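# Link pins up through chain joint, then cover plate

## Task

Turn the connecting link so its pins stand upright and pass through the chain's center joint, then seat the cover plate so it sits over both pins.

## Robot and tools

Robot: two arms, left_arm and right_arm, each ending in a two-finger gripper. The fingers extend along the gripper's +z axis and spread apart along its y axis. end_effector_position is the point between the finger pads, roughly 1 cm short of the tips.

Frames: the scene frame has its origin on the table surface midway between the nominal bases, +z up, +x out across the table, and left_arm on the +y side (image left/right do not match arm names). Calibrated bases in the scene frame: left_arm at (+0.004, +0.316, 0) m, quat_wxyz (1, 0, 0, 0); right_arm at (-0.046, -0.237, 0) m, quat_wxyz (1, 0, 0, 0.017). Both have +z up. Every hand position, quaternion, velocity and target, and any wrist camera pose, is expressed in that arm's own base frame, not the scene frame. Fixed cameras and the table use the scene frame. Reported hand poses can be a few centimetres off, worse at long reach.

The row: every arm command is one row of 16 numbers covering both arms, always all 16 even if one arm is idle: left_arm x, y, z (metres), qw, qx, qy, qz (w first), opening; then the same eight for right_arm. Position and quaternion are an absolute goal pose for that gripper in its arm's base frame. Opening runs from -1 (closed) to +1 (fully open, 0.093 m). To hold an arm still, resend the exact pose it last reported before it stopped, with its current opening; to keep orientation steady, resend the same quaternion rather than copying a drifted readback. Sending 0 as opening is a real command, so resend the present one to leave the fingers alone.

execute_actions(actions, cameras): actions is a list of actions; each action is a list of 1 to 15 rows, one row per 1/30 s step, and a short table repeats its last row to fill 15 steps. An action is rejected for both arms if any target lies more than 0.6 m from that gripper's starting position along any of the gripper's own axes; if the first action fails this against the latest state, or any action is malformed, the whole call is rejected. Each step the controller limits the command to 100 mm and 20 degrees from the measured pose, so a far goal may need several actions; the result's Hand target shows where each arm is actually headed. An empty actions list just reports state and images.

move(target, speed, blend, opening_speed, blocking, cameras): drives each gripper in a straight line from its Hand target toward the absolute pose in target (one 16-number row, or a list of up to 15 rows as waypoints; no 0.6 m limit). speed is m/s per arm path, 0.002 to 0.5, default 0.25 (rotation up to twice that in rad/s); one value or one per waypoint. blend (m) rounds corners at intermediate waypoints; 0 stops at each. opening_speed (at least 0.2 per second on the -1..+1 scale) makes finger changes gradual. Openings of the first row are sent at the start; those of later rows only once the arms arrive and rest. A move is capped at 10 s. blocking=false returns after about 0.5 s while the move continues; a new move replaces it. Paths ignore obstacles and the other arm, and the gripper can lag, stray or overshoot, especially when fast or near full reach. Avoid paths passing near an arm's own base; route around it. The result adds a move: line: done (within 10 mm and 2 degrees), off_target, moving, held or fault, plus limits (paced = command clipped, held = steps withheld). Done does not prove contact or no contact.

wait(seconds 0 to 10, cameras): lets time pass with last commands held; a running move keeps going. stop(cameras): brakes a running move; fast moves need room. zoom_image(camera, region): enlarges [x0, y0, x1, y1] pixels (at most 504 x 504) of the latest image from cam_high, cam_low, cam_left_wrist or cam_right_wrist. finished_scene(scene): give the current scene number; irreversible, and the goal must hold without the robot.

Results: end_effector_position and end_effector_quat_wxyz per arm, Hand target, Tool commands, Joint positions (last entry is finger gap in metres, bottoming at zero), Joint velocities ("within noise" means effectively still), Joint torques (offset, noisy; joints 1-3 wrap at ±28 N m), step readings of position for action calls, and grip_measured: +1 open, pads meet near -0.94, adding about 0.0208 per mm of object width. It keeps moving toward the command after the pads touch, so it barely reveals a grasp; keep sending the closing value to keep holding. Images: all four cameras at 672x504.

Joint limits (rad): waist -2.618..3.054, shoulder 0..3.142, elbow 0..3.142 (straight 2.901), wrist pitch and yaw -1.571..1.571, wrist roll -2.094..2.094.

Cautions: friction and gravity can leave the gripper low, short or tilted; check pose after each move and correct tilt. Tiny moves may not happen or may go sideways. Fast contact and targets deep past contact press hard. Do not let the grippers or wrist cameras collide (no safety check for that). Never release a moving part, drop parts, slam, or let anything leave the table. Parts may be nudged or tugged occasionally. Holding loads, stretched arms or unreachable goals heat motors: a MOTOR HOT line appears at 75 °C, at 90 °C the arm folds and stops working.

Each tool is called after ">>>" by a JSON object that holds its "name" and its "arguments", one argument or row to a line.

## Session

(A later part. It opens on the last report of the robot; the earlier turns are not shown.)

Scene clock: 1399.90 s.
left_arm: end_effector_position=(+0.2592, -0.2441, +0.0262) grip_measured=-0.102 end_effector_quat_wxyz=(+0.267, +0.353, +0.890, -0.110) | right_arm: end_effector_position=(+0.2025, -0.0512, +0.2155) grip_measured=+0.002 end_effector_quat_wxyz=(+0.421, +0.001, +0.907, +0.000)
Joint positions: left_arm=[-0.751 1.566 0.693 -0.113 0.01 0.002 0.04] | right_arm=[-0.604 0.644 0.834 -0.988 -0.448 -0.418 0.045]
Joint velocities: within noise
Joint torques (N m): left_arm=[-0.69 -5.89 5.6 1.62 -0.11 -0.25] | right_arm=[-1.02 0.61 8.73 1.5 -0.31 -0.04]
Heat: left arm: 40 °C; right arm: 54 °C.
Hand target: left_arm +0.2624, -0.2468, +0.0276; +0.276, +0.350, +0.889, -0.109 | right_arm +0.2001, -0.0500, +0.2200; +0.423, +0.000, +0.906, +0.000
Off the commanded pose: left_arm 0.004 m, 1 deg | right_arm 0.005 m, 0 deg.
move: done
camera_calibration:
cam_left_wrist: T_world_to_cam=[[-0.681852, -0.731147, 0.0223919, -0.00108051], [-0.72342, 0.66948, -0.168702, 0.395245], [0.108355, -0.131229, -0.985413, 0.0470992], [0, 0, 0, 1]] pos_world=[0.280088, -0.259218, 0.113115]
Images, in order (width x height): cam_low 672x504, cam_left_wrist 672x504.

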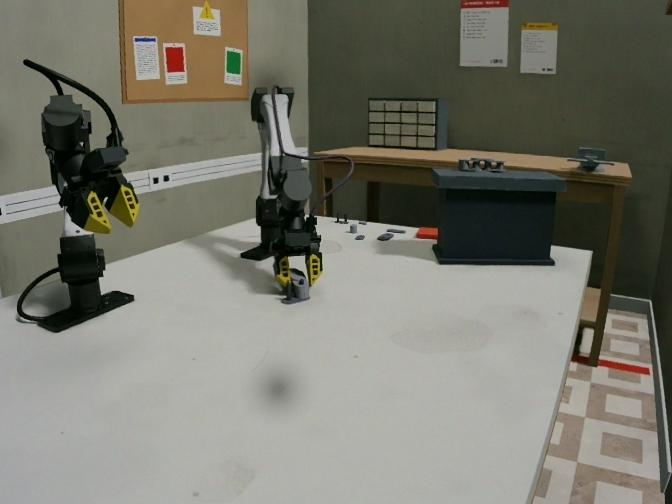

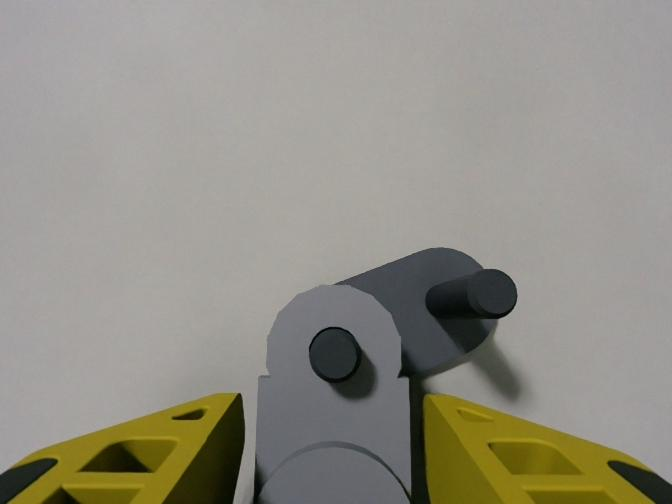

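>>> {"name": "move", "arguments": {
  "target": [
    [0.2592,-0.2441,0.05,0.2759,0.3500,0.8885,-0.1087,0.1,0.20,-0.05,0.22,0.4226,0,0.9063,0,0],
    [0.2592,-0.2441,0.18,0.2759,0.3500,0.8885,-0.1087,0.1,0.20,-0.05,0.22,0.4226,0,0.9063,0,0]
  ],
  "speed": [0.05,0.2],
  "cameras": ["cam_low","cam_left_wrist"]
}}

>>> {"name": "zoom_image", "arguments": {
  "camera": "cam_left_wrist",
  "region": [134, 134, 534, 504]
}}

>>> {"name": "zoom_image", "arguments": {
  "camera": "cam_low",
  "region": [240, 220, 360, 320]
}}

Scene clock: 1412.93 s.
left_arm: end_effector_position=(+0.2557, -0.2409, +0.1625) grip_measured=+0.098 end_effector_quat_wxyz=(+0.254, +0.355, +0.894, -0.105) | right_arm: end_effector_position=(+0.2025, -0.0512, +0.2155) grip_measured=+0.002 end_effector_quat_wxyz=(+0.421, +0.001, +0.907, +0.000)
Joint positions: left_arm=[-0.751 1.384 1.126 -0.756 0.01 0.002 0.05] | right_arm=[-0.604 0.644 0.834 -0.988 -0.448 -0.418 0.045]
Joint velocities: within noise
Joint torques (N m): left_arm=[-0.79 -7.57 8.83 1.31 -0.12 -0.26] | right_arm=[-1.03 0.66 8.68 1.55 -0.36 -0.03]
Heat: left arm: 40 °C; right arm: 54 °C.
Hand target: left_arm +0.2589, -0.2440, +0.1799; +0.276, +0.350, +0.888, -0.109 | right_arm +0.2001, -0.0500, +0.2200; +0.423, +0.000, +0.906, +0.000
Off the commanded pose: left_arm 0.018 m, 3 deg | right_arm 0.005 m, 0 deg.
move: off_target (left_arm)
camera_calibration:
cam_left_wrist: T_world_to_cam=[[-0.681384, -0.731584, 0.0223722, -0.0043516], [-0.726653, 0.672497, -0.140437, 0.410468], [0.0876961, -0.111948, -0.989837, 0.192825], [0, 0, 0, 1]] pos_world=[0.278393, -0.257636, 0.248607]
Images, in order (width x height): cam_low 672x504, cam_left_wrist 672x504.

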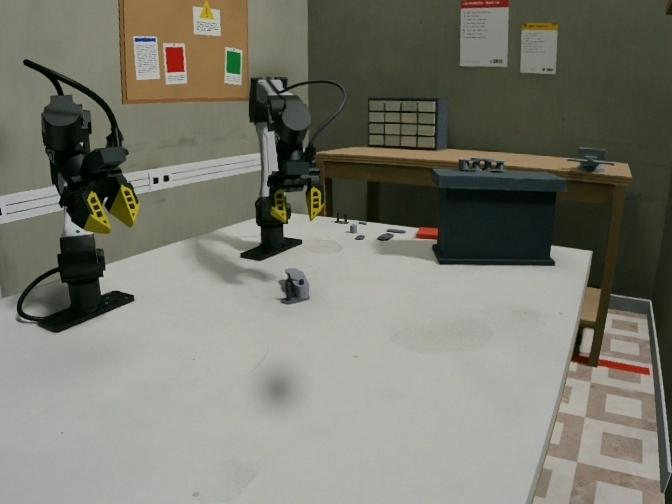

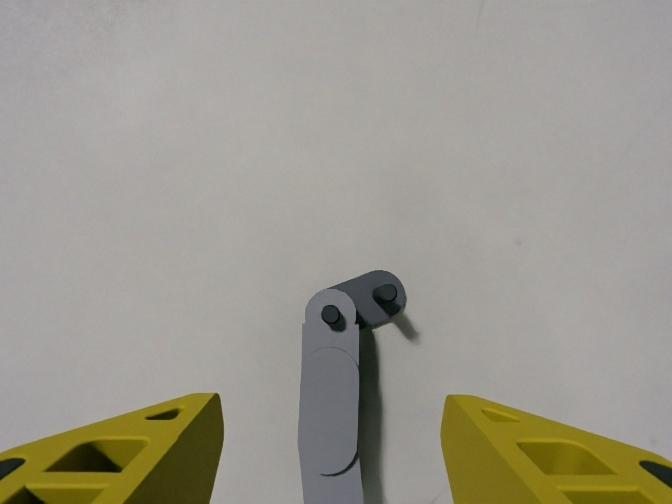

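Scaled by 1.260 from the camera's 672x504 image, which has a finer 960x720 frame.

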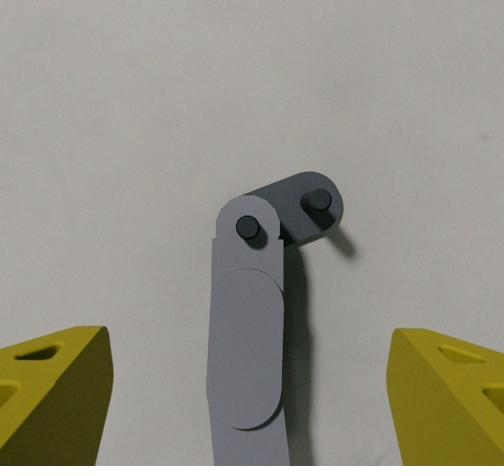

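Scaled by 4.200 from the camera's 672x504 image, which has a finer 960x720 frame.

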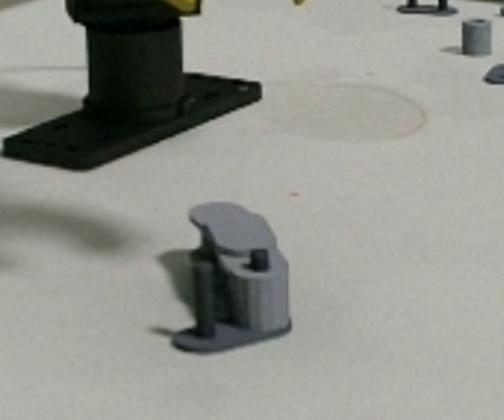

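>>> {"name": "move", "arguments": {
  "target": [
    [0.30,-0.15,0.35,0.2759,0.3500,0.8885,-0.1087,0.1,0.20,-0.05,0.22,0.4226,0,0.9063,0,0],
    [0.36,0.19,0.36,0.2511,-0.2337,0.9372,0.0626,0.1,0.20,-0.05,0.22,0.4226,0,0.9063,0,0]
  ],
  "speed": [0.25,0.3],
  "blend": [0.05,0],
  "cameras": ["cam_high","cam_left_wrist"]
}}

>>> {"name": "zoom_image", "arguments": {
  "camera": "cam_left_wrist",
  "region": [134, 4, 534, 404]
}}

Scene clock: 1438.37 s.
left_arm: end_effector_position=(+0.3586, +0.1844, +0.3542) grip_measured=+0.098 end_effector_quat_wxyz=(+0.289, -0.222, +0.929, +0.065) | right_arm: end_effector_position=(+0.2025, -0.0512, +0.2155) grip_measured=+0.002 end_effector_quat_wxyz=(+0.421, +0.001, +0.907, +0.000)
Joint positions: left_arm=[0.481 1.874 2.479 -1.575 0.015 0.007 0.05] | right_arm=[-0.604 0.644 0.834 -0.988 -0.448 -0.418 0.045]
Joint velocities: within noise
Joint torques (N m): left_arm=[0.23 -7.23 6.76 1.47 -0.15 -0.33] | right_arm=[-0.87 0.62 8.64 1.55 -0.31 -0.07]
Heat: left arm: 41 °C; right arm: 54 °C.
Hand target: left_arm +0.3597, +0.1899, +0.3593; +0.297, -0.230, +0.924, +0.074 | right_arm +0.2001, -0.0500, +0.2200; +0.423, +0.000, +0.906, +0.000
Off the commanded pose: left_arm 0.008 m, 5 deg | right_arm 0.005 m, 0 deg.
joint read past its limit (left arm) — joint 4 (wrist pitch), lower limit.
joint sent to its limit (left arm) — joint 4 (wrist pitch), lower limit. The joint targets are off in orientation, not in position.
move: off_target (left_arm)
camera_calibration:
cam_left_wrist: T_world_to_cam=[[0.456477, -0.889412, 0.0239981, -0.00690217], [-0.872425, -0.452727, -0.184156, 0.501398], [0.174655, 0.0631263, -0.982604, 0.35516], [0, 0, 0, 1]] pos_world=[0.378552, 0.198438, 0.441483]
Images, in order (width x height): cam_high 672x504, cam_left_wrist 672x504.

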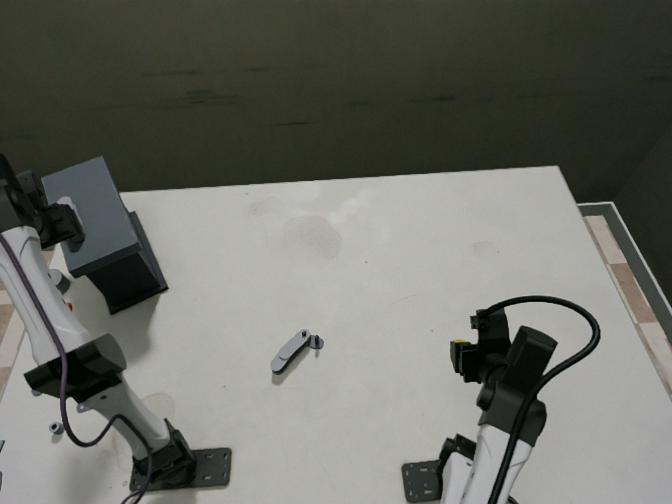

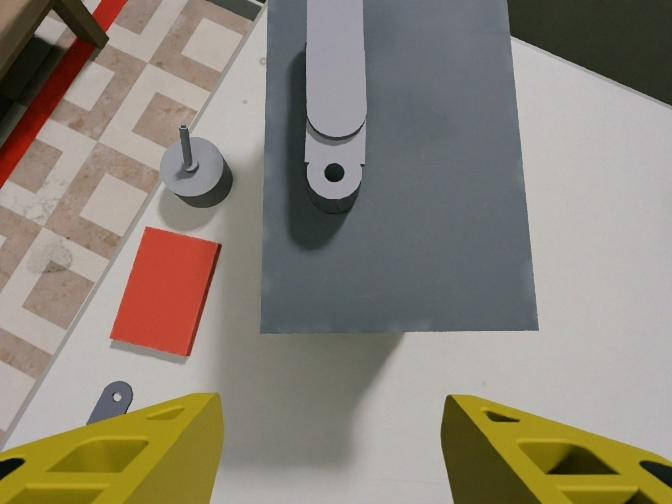

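Scaled by 1.260 from the camera's 672x504 image, which has a finer 960x720 frame.

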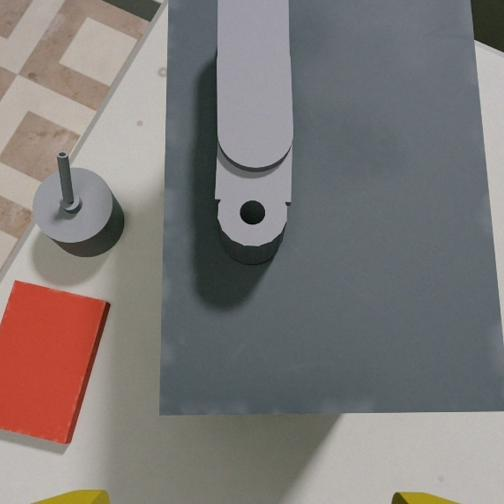

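>>> {"name": "move", "arguments": {
  "target": [0.464,0.237,0.32,0.2516,-0.2255,0.9393,0.0604,0.2,0.20,-0.05,0.22,0.4226,0,0.9063,0,0],
  "speed": 0.15,
  "cameras": ["cam_high","cam_left_wrist"]
}}

Scene clock: 1488.67 s.
left_arm: end_effector_position=(+0.4568, +0.2358, +0.3116) grip_measured=+0.198 end_effector_quat_wxyz=(+0.325, -0.220, +0.917, +0.074) | right_arm: end_effector_position=(+0.2025, -0.0512, +0.2155) grip_measured=+0.002 end_effector_quat_wxyz=(+0.421, +0.001, +0.907, +0.000)
Joint positions: left_arm=[0.481 2.264 2.84 -1.466 0.015 0.006 0.055] | right_arm=[-0.604 0.644 0.834 -0.988 -0.448 -0.418 0.045]
Joint velocities: within noise
Joint torques (N m): left_arm=[-1.02 -10.78 7.04 1.72 -0.12 -0.24] | right_arm=[-0.96 0.73 8.53 1.54 -0.36 -0.09]
Heat: left arm: 40 °C; right arm: 54 °C.
Hand target: left_arm +0.4631, +0.2365, +0.3195; +0.343, -0.219, +0.910, +0.082 | right_arm +0.2001, -0.0500, +0.2200; +0.423, +0.000, +0.906, +0.000
Off the commanded pose: left_arm 0.011 m, 9 deg | right_arm 0.005 m, 0 deg.
elbow stopped short (left arm): the move would have taken joint 3 (elbow) straighter than the controller allows.
move: off_target (left_arm)
camera_calibration:
cam_left_wrist: T_world_to_cam=[[0.455558, -0.889895, 0.0235466, -0.00435407], [-0.856443, -0.445342, -0.261105, 0.61745], [0.242843, 0.0987824, -0.965023, 0.247815], [0, 0, 0, 1]] pos_world=[0.470614, 0.246622, 0.400469]
Images, in order (width x height): cam_high 672x504, cam_left_wrist 672x504.

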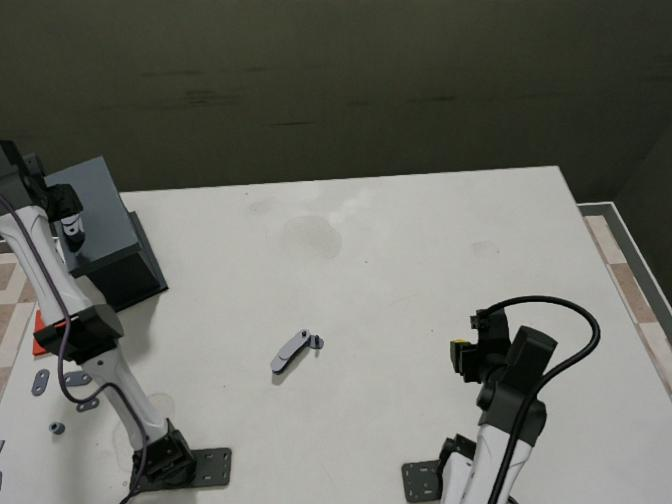

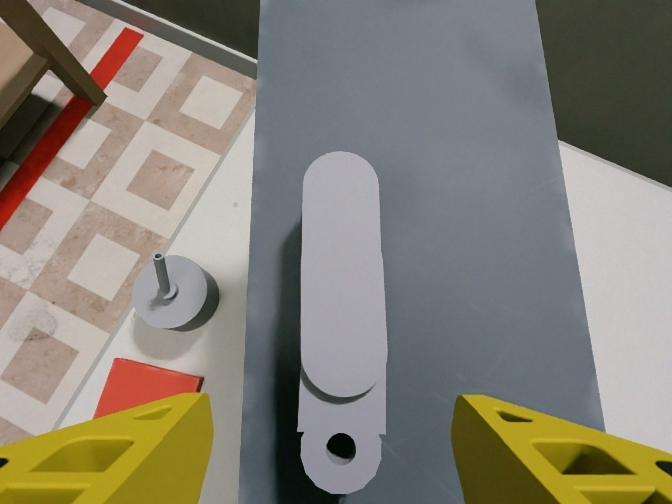

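>>> {"name": "move", "arguments": {
  "target": [0.472,0.240,0.277,0.2790,-0.2230,0.9287,0.0670,0.2,0.20,-0.05,0.22,0.4226,0,0.9063,0,0],
  "speed": 0.1,
  "cameras": ["cam_high","cam_low","cam_left_wrist"]
}}

>>> {"name": "zoom_image", "arguments": {
  "camera": "cam_low",
  "region": [410, 100, 590, 230]
}}

Scene clock: 1495.57 s.
left_arm: end_effector_position=(+0.4681, +0.2410, +0.2743) grip_measured=+0.198 end_effector_quat_wxyz=(+0.290, -0.222, +0.929, +0.065) | right_arm: end_effector_position=(+0.2025, -0.0512, +0.2155) grip_measured=+0.002 end_effector_quat_wxyz=(+0.421, +0.001, +0.907, +0.000)
Joint positions: left_arm=[0.48 2.338 2.84 -1.47 0.015 0.006 0.055] | right_arm=[-0.604 0.644 0.834 -0.988 -0.448 -0.418 0.045]
Joint velocities: within noise
Joint torques (N m): left_arm=[-1.16 -11.32 7.21 1.4 -0.14 -0.26] | right_arm=[-0.95 0.7 8.75 1.55 -0.33 -0.02]
Heat: left arm: 42 °C; right arm: 54 °C.
Hand target: left_arm +0.4716, +0.2398, +0.2766; +0.295, -0.223, +0.927, +0.071 | right_arm +0.2001, -0.0500, +0.2200; +0.423, +0.000, +0.906, +0.000
Off the commanded pose: left_arm 0.005 m, 1 deg | right_arm 0.005 m, 0 deg.
elbow stopped short (left arm): the move would have taken joint 3 (elbow) straighter than the controller allows.
move: done
camera_calibration:
cam_left_wrist: T_world_to_cam=[[0.456169, -0.889567, 0.0241025, -0.00449654], [-0.872239, -0.452323, -0.186019, 0.608186], [0.176379, 0.063833, -0.98225, 0.252912], [0, 0, 0, 1]] pos_world=[0.487927, 0.254953, 0.361666]
Images, in order (width x height): cam_high 672x504, cam_low 672x504, cam_left_wrist 672x504.

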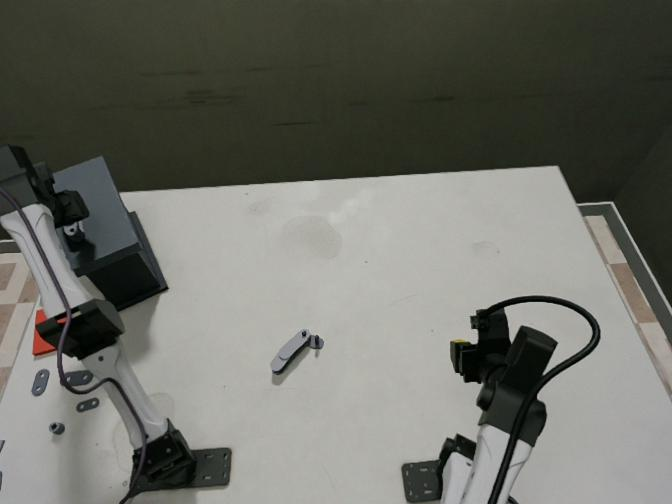

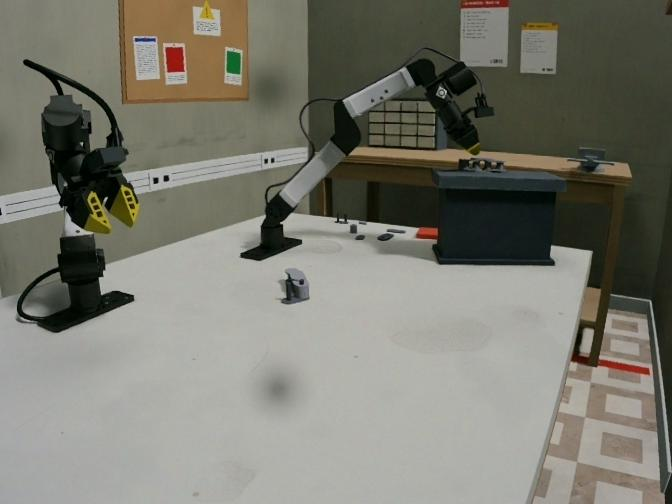

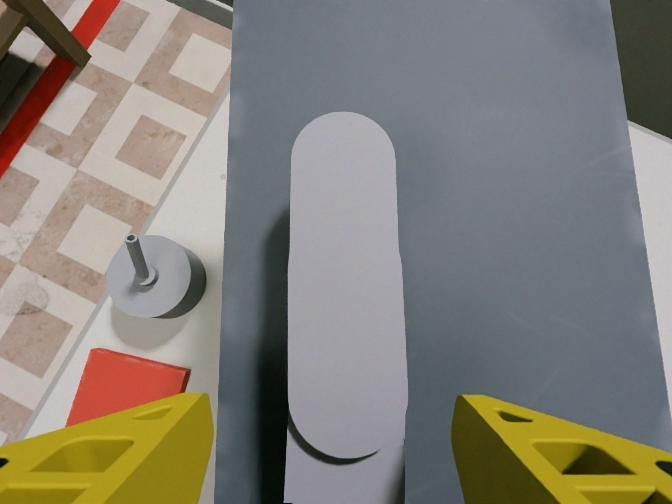

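Scaled by 2.800 from the camera's 672x504 image, which has a finer 960x720 frame.

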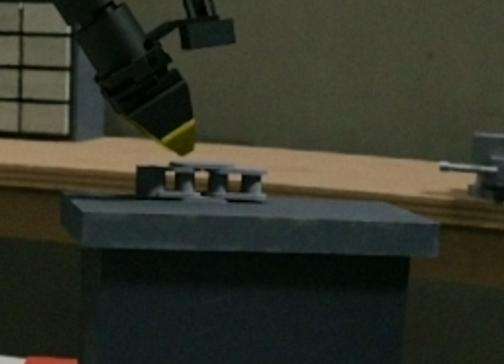

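>>> {"name": "move", "arguments": {
  "target": [0.4695,0.2365,0.256,0.2790,-0.2230,0.9287,0.0670,0.2,0.20,-0.05,0.22,0.4226,0,0.9063,0,0],
  "speed": 0.06,
  "cameras": ["cam_low","cam_left_wrist"]
}}

>>> {"name": "zoom_image", "arguments": {
  "camera": "cam_low",
  "region": [410, 100, 590, 230]
}}

Scene clock: 1512.03 s.
left_arm: end_effector_position=(+0.4709, +0.2386, +0.2338) grip_measured=+0.198 end_effector_quat_wxyz=(+0.254, -0.222, +0.940, +0.057) | right_arm: end_effector_position=(+0.2025, -0.0512, +0.2155) grip_measured=+0.002 end_effector_quat_wxyz=(+0.421, +0.001, +0.907, +0.000)
Joint positions: left_arm=[0.472 2.259 2.542 -1.328 0.01 0.005 0.055] | right_arm=[-0.604 0.644 0.834 -0.988 -0.448 -0.418 0.045]
Joint velocities: within noise
Joint torques (N m): left_arm=[-0.77 -17.17 4.7 1.49 -0.11 -0.28] | right_arm=[-0.96 0.7 8.83 1.55 -0.36 -0.07]
Heat: left arm: 46 °C; right arm: 54 °C.
Hand target: left_arm +0.4691, +0.2364, +0.2559; +0.279, -0.224, +0.931, +0.067 | right_arm +0.2001, -0.0500, +0.2200; +0.423, +0.000, +0.906, +0.000
Off the commanded pose: left_arm 0.022 m, 3 deg | right_arm 0.005 m, 0 deg.
move: off_target (left_arm)
camera_calibration:
cam_left_wrist: T_world_to_cam=[[0.454114, -0.890696, 0.0209909, -0.00493973], [-0.884373, -0.453496, -0.110569, 0.590361], [0.108003, 0.0316472, -0.993647, 0.255337], [0, 0, 0, 1]] pos_world=[0.496765, 0.255246, 0.319094]
Images, in order (width x height): cam_low 672x504, cam_left_wrist 672x504.

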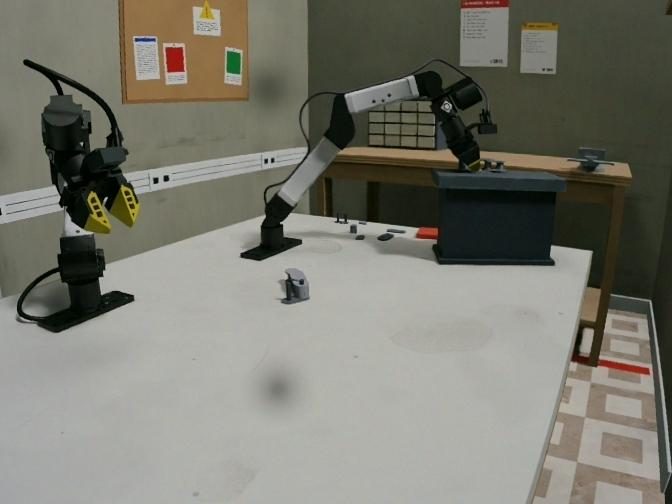

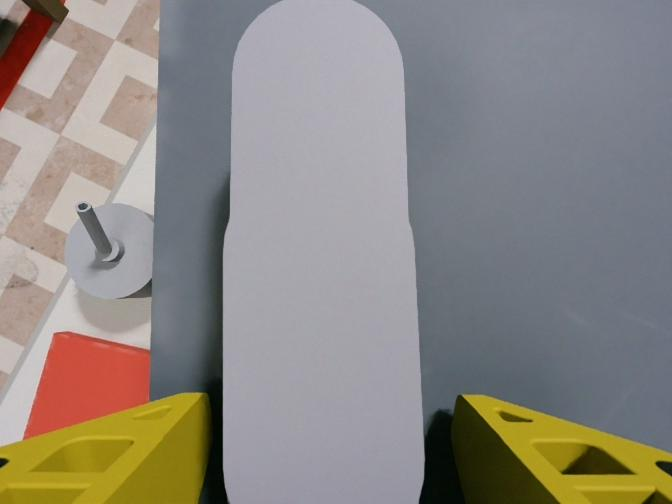

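Scaled by 2.800 from the camera's 672x504 image, which has a finer 960x720 frame.

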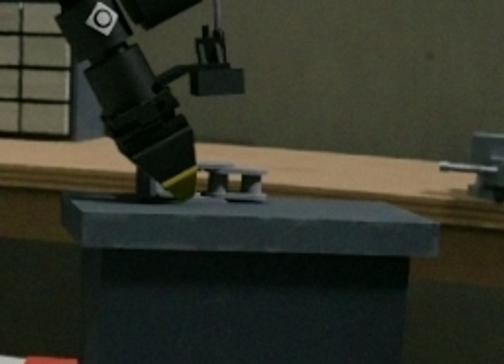

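>>> {"name": "move", "arguments": {
  "target": [0.464,0.2345,0.263,0.2790,-0.2230,0.9287,0.0670,0.2,0.20,-0.05,0.22,0.4226,0,0.9063,0,0],
  "speed": 0.06,
  "cameras": ["cam_low","cam_left_wrist"]
}}

>>> {"name": "zoom_image", "arguments": {
  "camera": "cam_low",
  "region": [410, 100, 590, 230]
}}

Scene clock: 1523.77 s.
left_arm: end_effector_position=(+0.4709, +0.2387, +0.2339) grip_measured=+0.198 end_effector_quat_wxyz=(+0.254, -0.222, +0.940, +0.057) | right_arm: end_effector_position=(+0.2025, -0.0512, +0.2155) grip_measured=+0.002 end_effector_quat_wxyz=(+0.421, +0.001, +0.907, +0.000)
Joint positions: left_arm=[0.472 2.259 2.542 -1.327 0.01 0.005 0.055] | right_arm=[-0.604 0.644 0.834 -0.988 -0.448 -0.418 0.045]
Joint velocities: within noise
Joint torques (N m): left_arm=[-0.62 -18.65 5.12 1.31 -0.11 -0.27] | right_arm=[-1.07 0.69 8.64 1.54 -0.36 -0.08]
Heat: left arm: 54 °C; right arm: 54 °C.
Hand target: left_arm +0.4638, +0.2345, +0.2624; +0.279, -0.224, +0.931, +0.067 | right_arm +0.2001, -0.0500, +0.2200; +0.423, +0.000, +0.906, +0.000
Off the commanded pose: left_arm 0.030 m, 3 deg | right_arm 0.005 m, 0 deg.
move: off_target (left_arm)
camera_calibration:
cam_left_wrist: T_world_to_cam=[[0.454107, -0.8907, 0.0209907, -0.00493637], [-0.884336, -0.453477, -0.110948, 0.590512], [0.108341, 0.0318196, -0.993604, 0.255165], [0, 0, 0, 1]] pos_world=[0.496808, 0.255267, 0.319153]
Images, in order (width x height): cam_low 672x504, cam_left_wrist 672x504.

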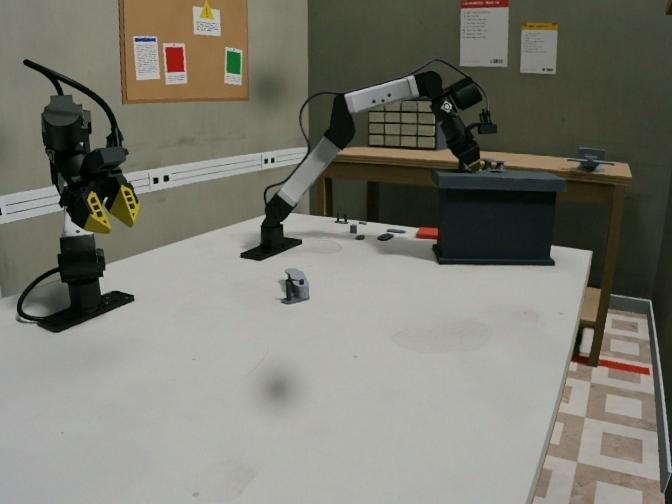

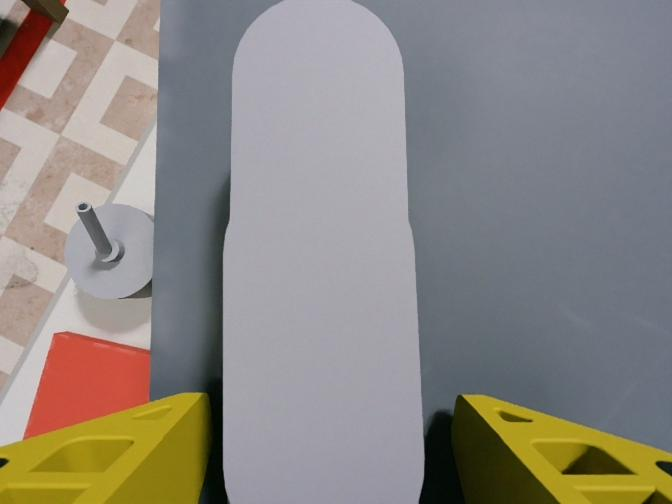

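Scaled by 2.800 from the camera's 672x504 image, which has a finer 960x720 frame.

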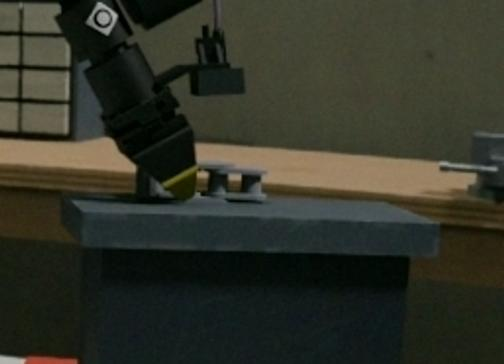

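>>> {"name": "move", "arguments": {
  "target": [0.464,0.2345,0.263,0.2790,-0.2230,0.9287,0.0670,-0.9,0.20,-0.05,0.22,0.4226,0,0.9063,0,0],
  "speed": 0.06,
  "opening_speed": 0.8,
  "cameras": ["cam_low","cam_left_wrist"]
}}

>>> {"name": "zoom_image", "arguments": {
  "camera": "cam_low",
  "region": [410, 100, 590, 230]
}}

Scene clock: 1530.87 s.
left_arm: end_effector_position=(+0.4709, +0.2388, +0.2339) grip_measured=-0.455 end_effector_quat_wxyz=(+0.254, -0.223, +0.940, +0.057) | right_arm: end_effector_position=(+0.2025, -0.0512, +0.2155) grip_measured=+0.002 end_effector_quat_wxyz=(+0.421, +0.001, +0.907, +0.000)
Joint positions: left_arm=[0.472 2.259 2.542 -1.327 0.008 0.005 0.023] | right_arm=[-0.604 0.644 0.834 -0.988 -0.448 -0.418 0.045]
Joint velocities: within noise
Joint torques (N m): left_arm=[-0.62 -18.67 5.09 1.32 -0.1 -0.27] | right_arm=[-0.95 0.69 8.7 1.57 -0.33 -0.04]
Heat: left arm: 59 °C; right arm: 54 °C.
Hand target: left_arm +0.4638, +0.2345, +0.2624; +0.279, -0.224, +0.931, +0.067 | right_arm +0.2001, -0.0500, +0.2200; +0.423, +0.000, +0.906, +0.000
Off the commanded pose: left_arm 0.030 m, 3 deg | right_arm 0.005 m, 0 deg.
move: off_target (left_arm)
camera_calibration:
cam_left_wrist: T_world_to_cam=[[0.454628, -0.890457, 0.0200015, -0.00481592], [-0.884125, -0.453887, -0.11095, 0.590512], [0.107875, 0.0327573, -0.993625, 0.255167], [0, 0, 0, 1]] pos_world=[0.49675, 0.255379, 0.319154]
Images, in order (width x height): cam_low 672x504, cam_left_wrist 672x504.

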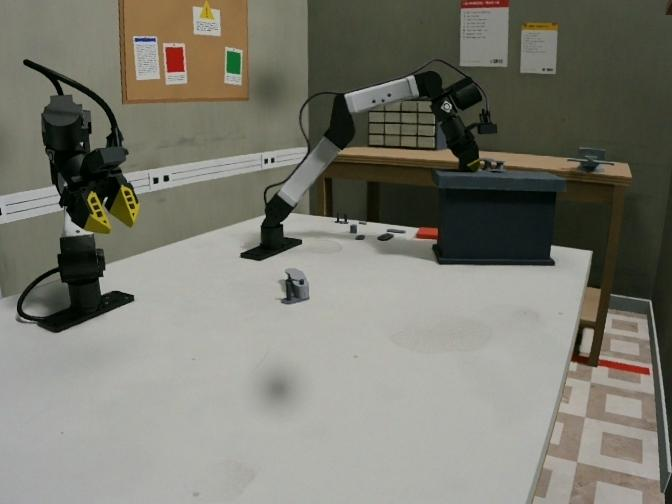

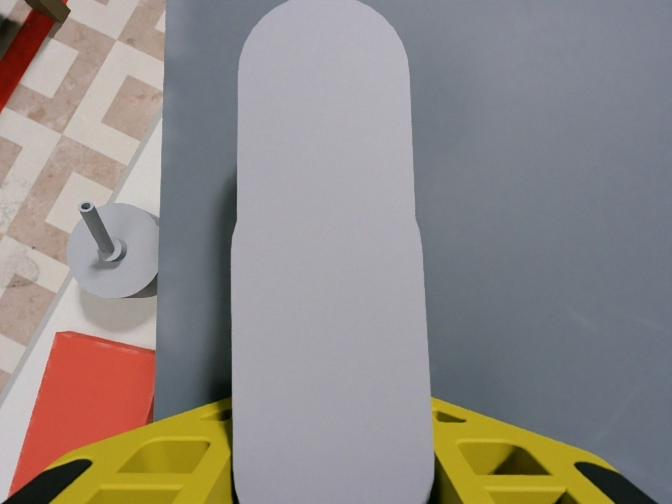

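Scaled by 2.800 from the camera's 672x504 image, which has a finer 960x720 frame.

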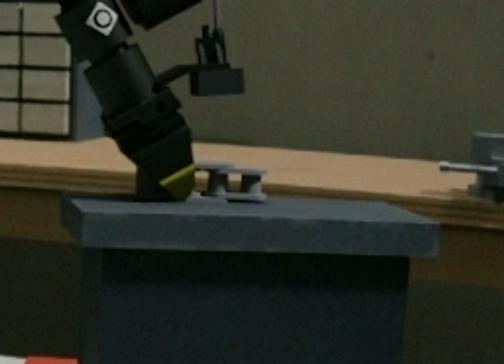

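>>> {"name": "move", "arguments": {
  "target": [
    [0.458,0.232,0.31,0.2790,-0.2230,0.9287,0.0670,-0.9,0.20,-0.05,0.22,0.4226,0,0.9063,0,0],
    [0.39,0.197,0.35,0.2790,-0.2230,0.9287,0.0670,-0.9,0.20,-0.05,0.22,0.4226,0,0.9063,0,0]
  ],
  "speed": [0.1,0.15],
  "blend": [0.01,0],
  "cameras": ["cam_low","cam_left_wrist"]
}}

>>> {"name": "zoom_image", "arguments": {
  "camera": "cam_low",
  "region": [350, 60, 590, 230]
}}

Scene clock: 1539.77 s.
left_arm: end_effector_position=(+0.3948, +0.2000, +0.3213) grip_measured=-0.455 end_effector_quat_wxyz=(+0.260, -0.222, +0.938, +0.059) | right_arm: end_effector_position=(+0.2025, -0.0512, +0.2155) grip_measured=+0.002 end_effector_quat_wxyz=(+0.421, +0.001, +0.907, +0.000)
Joint positions: left_arm=[0.472 2.06 2.63 -1.601 0.008 0.005 0.023] | right_arm=[-0.604 0.644 0.834 -0.988 -0.448 -0.418 0.045]
Joint velocities: within noise
Joint torques (N m): left_arm=[-0.65 -15.32 4.97 1.65 -0.1 -0.27] | right_arm=[-0.9 0.55 8.69 1.5 -0.32 -0.1]
Heat: left arm: 64 °C; right arm: 54 °C.
Hand target: left_arm +0.3901, +0.1972, +0.3489; +0.300, -0.222, +0.925, +0.072 | right_arm +0.2001, -0.0500, +0.2200; +0.423, +0.000, +0.906, +0.000
Off the commanded pose: left_arm 0.029 m, 3 deg | right_arm 0.005 m, 0 deg.
elbow stopped short (left arm): the move would have taken joint 3 (elbow) straighter than the controller allows.
joint read past its limit (left arm) — joint 4 (wrist pitch), lower limit.
joint sent to its limit (left arm) — joint 4 (wrist pitch), lower limit. The joint targets are off in orientation, not in position.
move: off_target (left_arm)
camera_calibration:
cam_left_wrist: T_world_to_cam=[[0.454397, -0.890575, 0.019999, -0.00645278], [-0.882769, -0.453195, -0.123831, 0.518752], [0.119344, 0.0386138, -0.992102, 0.345263], [0, 0, 0, 1]] pos_world=[0.419665, 0.216017, 0.406902]
Images, in order (width x height): cam_low 672x504, cam_left_wrist 672x504.

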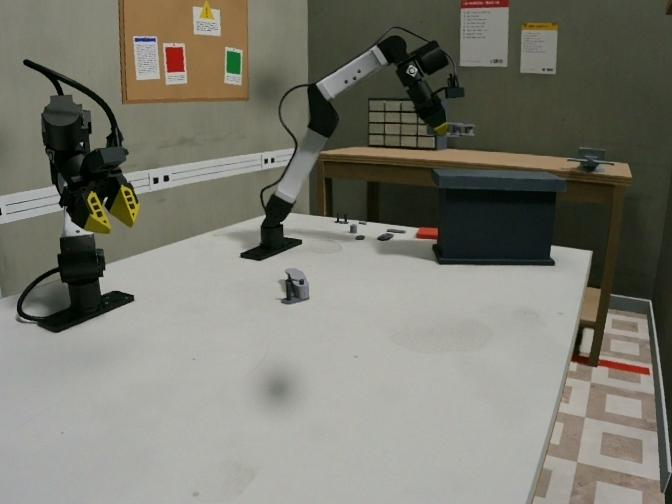

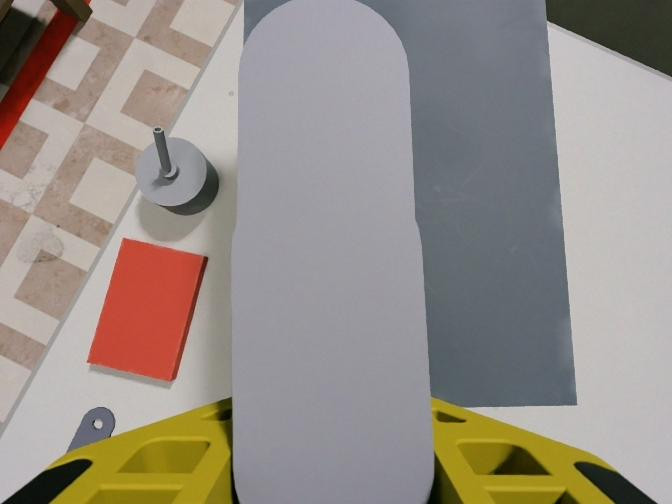

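Scaled by 2.100 from the camera's 672x504 image, which has a finer 960x720 frame.

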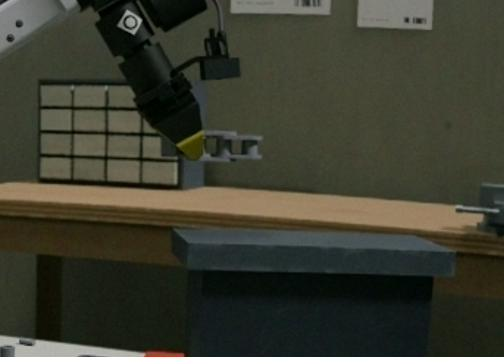

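>>> {"name": "move", "arguments": {
  "target": [
    [0.38,0.03,0.30,0.2588,0,0.9659,0,-0.9,0.20,-0.05,0.22,0.4226,0,0.9063,0,0],
    [0.29,-0.22,0.20,0.2346,0.4082,0.8754,-0.1094,-0.9,0.20,-0.05,0.22,0.4226,0,0.9063,0,0],
    [0.165,-0.355,0.12,0.1664,0.7399,0.6209,-0.1983,-0.9,0.20,-0.05,0.22,0.4226,0,0.9063,0,0]
  ],
  "speed": [0.22,0.25,0.2],
  "blend": [0.04,0.04,0],
  "cameras": ["cam_high","cam_low","cam_left_wrist"]
}}

Scene clock: 1555.00 s.
left_arm: end_effector_position=(+0.1613, -0.3339, +0.1037) grip_measured=-0.455 end_effector_quat_wxyz=(+0.129, +0.737, +0.641, -0.173) | right_arm: end_effector_position=(+0.2025, -0.0512, +0.2155) grip_measured=+0.002 end_effector_quat_wxyz=(+0.421, +0.001, +0.907, +0.000)
Joint positions: left_arm=[-0.983 1.676 1.24 -0.822 0.307 0.678 0.023] | right_arm=[-0.604 0.644 0.834 -0.988 -0.448 -0.418 0.045]
Joint velocities: within noise
Joint torques (N m): left_arm=[-0.54 -8.24 8.47 1.44 0.64 -0.1] | right_arm=[-0.94 0.79 8.65 1.56 -0.36 -0.04]
Heat: left arm: 61 °C; right arm: 54 °C.
Hand target: left_arm +0.1644, -0.3535, +0.1209; +0.166, +0.741, +0.620, -0.198 | right_arm +0.2001, -0.0500, +0.2200; +0.423, +0.000, +0.906, +0.000
Off the commanded pose: left_arm 0.027 m, 6 deg | right_arm 0.005 m, 0 deg.
move: off_target (left_arm)
camera_calibration:
cam_left_wrist: T_world_to_cam=[[-0.989674, 0.136097, 0.0449779, 0.201661], [0.135425, 0.99063, -0.0176701, 0.350623], [-0.0469613, -0.0113965, -0.998832, 0.188758], [0, 0, 0, 1]] pos_world=[0.16096, -0.372632, 0.185663]
Images, in order (width x height): cam_high 672x504, cam_low 672x504, cam_left_wrist 672x504.

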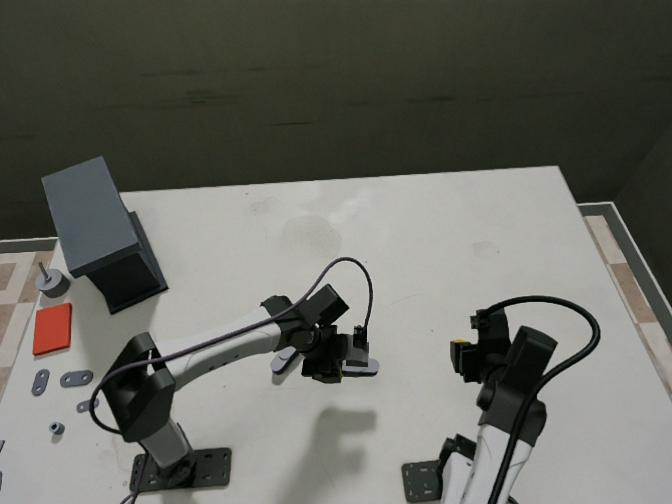

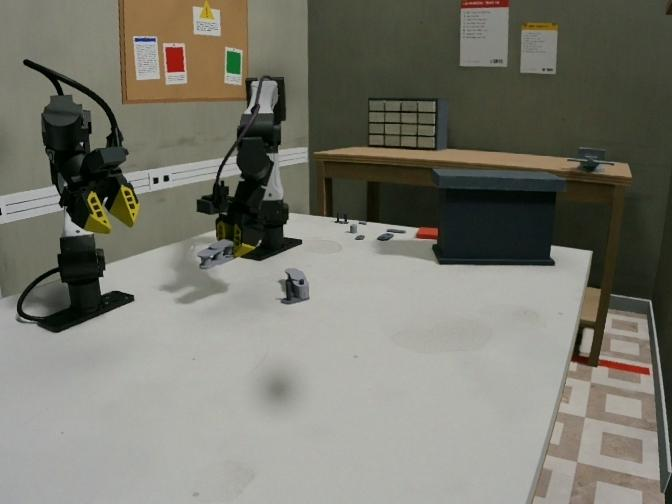

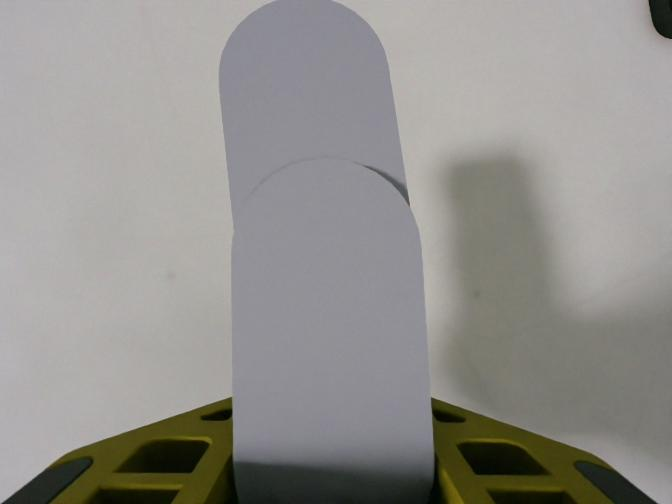

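>>> {"name": "move", "arguments": {
  "target": [
    [0.162,-0.380,0.10,0.1664,0.7399,0.6209,-0.1983,-0.9,0.20,-0.05,0.22,0.4226,0,0.9063,0,0],
    [0.162,-0.380,0.045,0.1664,0.7399,0.6209,-0.1983,-0.9,0.20,-0.05,0.22,0.4226,0,0.9063,0,0]
  ],
  "speed": [0.12,0.1],
  "blend": [0.02,0],
  "cameras": ["cam_low","cam_left_wrist"]
}}

>>> {"name": "zoom_image", "arguments": {
  "camera": "cam_low",
  "region": [150, 180, 330, 320]
}}

Scene clock: 1564.83 s.
left_arm: end_effector_position=(+0.1604, -0.3647, +0.0363) grip_measured=-0.455 end_effector_quat_wxyz=(+0.139, +0.743, +0.630, -0.180) | right_arm: end_effector_position=(+0.2025, -0.0512, +0.2155) grip_measured=+0.002 end_effector_quat_wxyz=(+0.421, +0.001, +0.907, +0.000)
Joint positions: left_arm=[-1.028 1.836 1.138 -0.526 0.307 0.652 0.023] | right_arm=[-0.604 0.644 0.834 -0.988 -0.448 -0.418 0.045]
Joint velocities: within noise
Joint torques (N m): left_arm=[-0.73 -9.46 6.17 1.52 0.47 -0.27] | right_arm=[-1.01 0.53 8.69 1.55 -0.33 -0.08]
Heat: left arm: 58 °C; right arm: 54 °C.
Hand target: left_arm +0.1618, -0.3792, +0.0456; +0.166, +0.740, +0.621, -0.198 | right_arm +0.2001, -0.0500, +0.2200; +0.423, +0.000, +0.906, +0.000
Off the commanded pose: left_arm 0.018 m, 4 deg | right_arm 0.005 m, 0 deg.
move: off_target (left_arm); blend cut to 0.0169 m at target 1
camera_calibration:
cam_left_wrist: T_world_to_cam=[[-0.9868, 0.158303, 0.0341519, 0.216041], [0.156791, 0.986688, -0.0431731, 0.376092], [-0.0405316, -0.0372485, -0.998484, 0.110521], [0, 0, 0, 1]] pos_world=[0.158701, -0.401169, 0.119212]
Images, in order (width x height): cam_low 672x504, cam_left_wrist 672x504.

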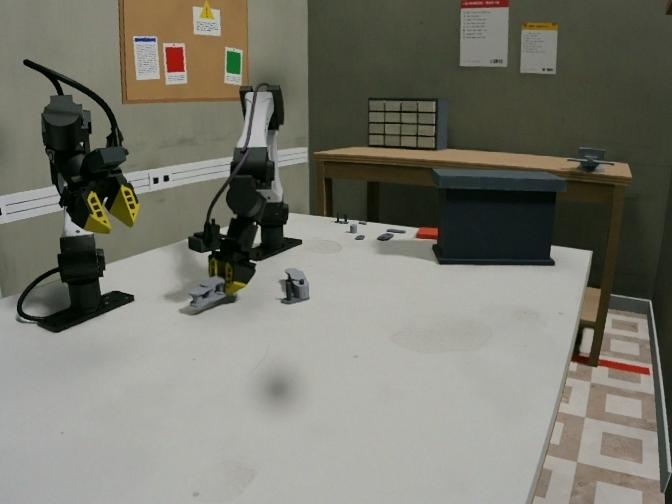

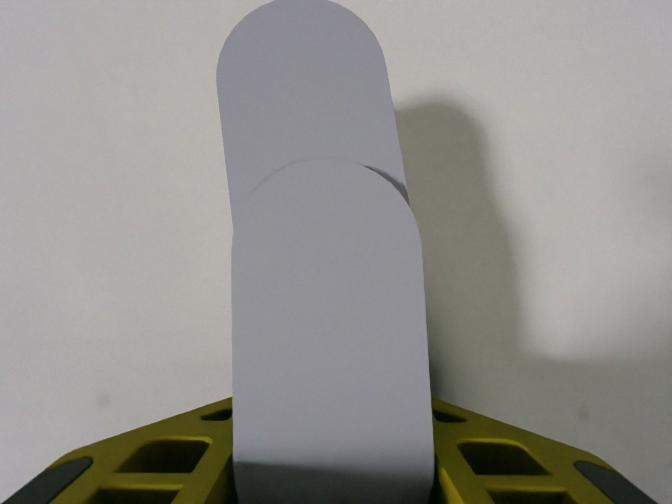

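Scaled by 2.800 from the camera's 672x504 image, which has a finer 960x720 frame.

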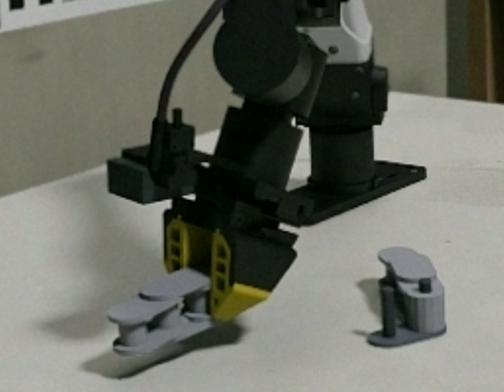

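>>> {"name": "move", "arguments": {
  "target": [
    [0.162,-0.380,0.028,0.1664,0.7399,0.6209,-0.1983,-0.9,0.20,-0.05,0.22,0.4226,0,0.9063,0,0],
    [0.162,-0.380,0.0205,0.1664,0.7399,0.6209,-0.1983,-0.9,0.20,-0.05,0.22,0.4226,0,0.9063,0,0]
  ],
  "speed": [0.05,0.03],
  "cameras": ["cam_low","cam_left_wrist"]
}}

>>> {"name": "zoom_image", "arguments": {
  "camera": "cam_low",
  "region": [150, 180, 330, 320]
}}

Scene clock: 1572.03 s.
left_arm: end_effector_position=(+0.1619, -0.3671, +0.0156) grip_measured=-0.455 end_effector_quat_wxyz=(+0.146, +0.742, +0.629, -0.181) | right_arm: end_effector_position=(+0.2025, -0.0512, +0.2155) grip_measured=+0.002 end_effector_quat_wxyz=(+0.421, +0.001, +0.907, +0.000)
Joint positions: left_arm=[-1.028 1.876 1.093 -0.428 0.307 0.652 0.023] | right_arm=[-0.604 0.644 0.834 -0.988 -0.448 -0.418 0.045]
Joint velocities: within noise
Joint torques (N m): left_arm=[-0.73 -9.03 5.6 1.51 0.46 -0.29] | right_arm=[-0.96 0.68 8.68 1.57 -0.35 -0.08]
Heat: left arm: 55 °C; right arm: 54 °C.
Hand target: left_arm +0.1619, -0.3795, +0.0211; +0.166, +0.740, +0.621, -0.198 | right_arm +0.2001, -0.0500, +0.2200; +0.423, +0.000, +0.906, +0.000
Off the commanded pose: left_arm 0.014 m, 3 deg | right_arm 0.005 m, 0 deg.
move: off_target (left_arm)
camera_calibration:
cam_left_wrist: T_world_to_cam=[[-0.987055, 0.158307, 0.0257083, 0.218756], [0.156779, 0.986191, -0.0533644, 0.377355], [-0.0338013, -0.0486431, -0.998244, 0.0846158], [0, 0, 0, 1]] pos_world=[0.159623, -0.402659, 0.0989807]
Images, in order (width x height): cam_low 672x504, cam_left_wrist 672x504.

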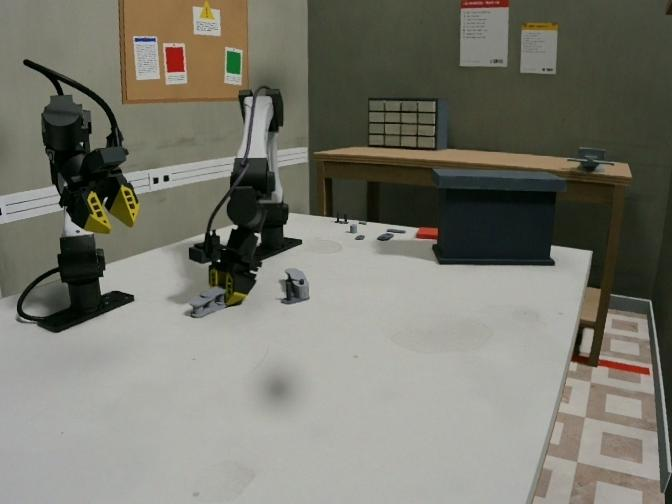

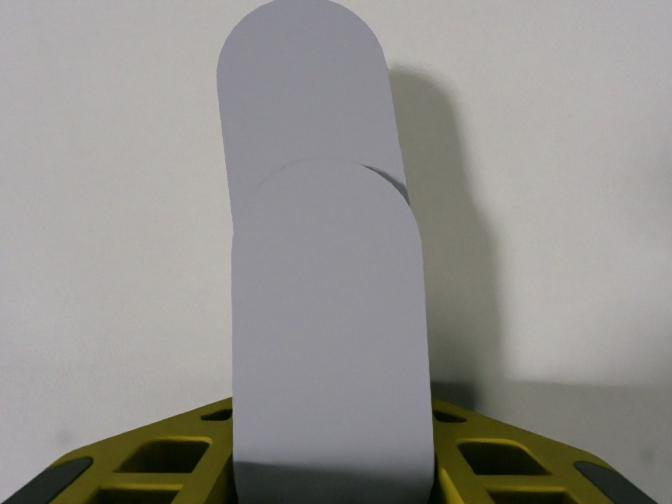

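Scaled by 2.800 from the camera's 672x504 image, which has a finer 960x720 frame.

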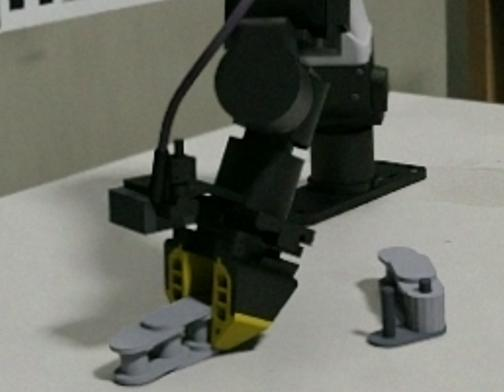

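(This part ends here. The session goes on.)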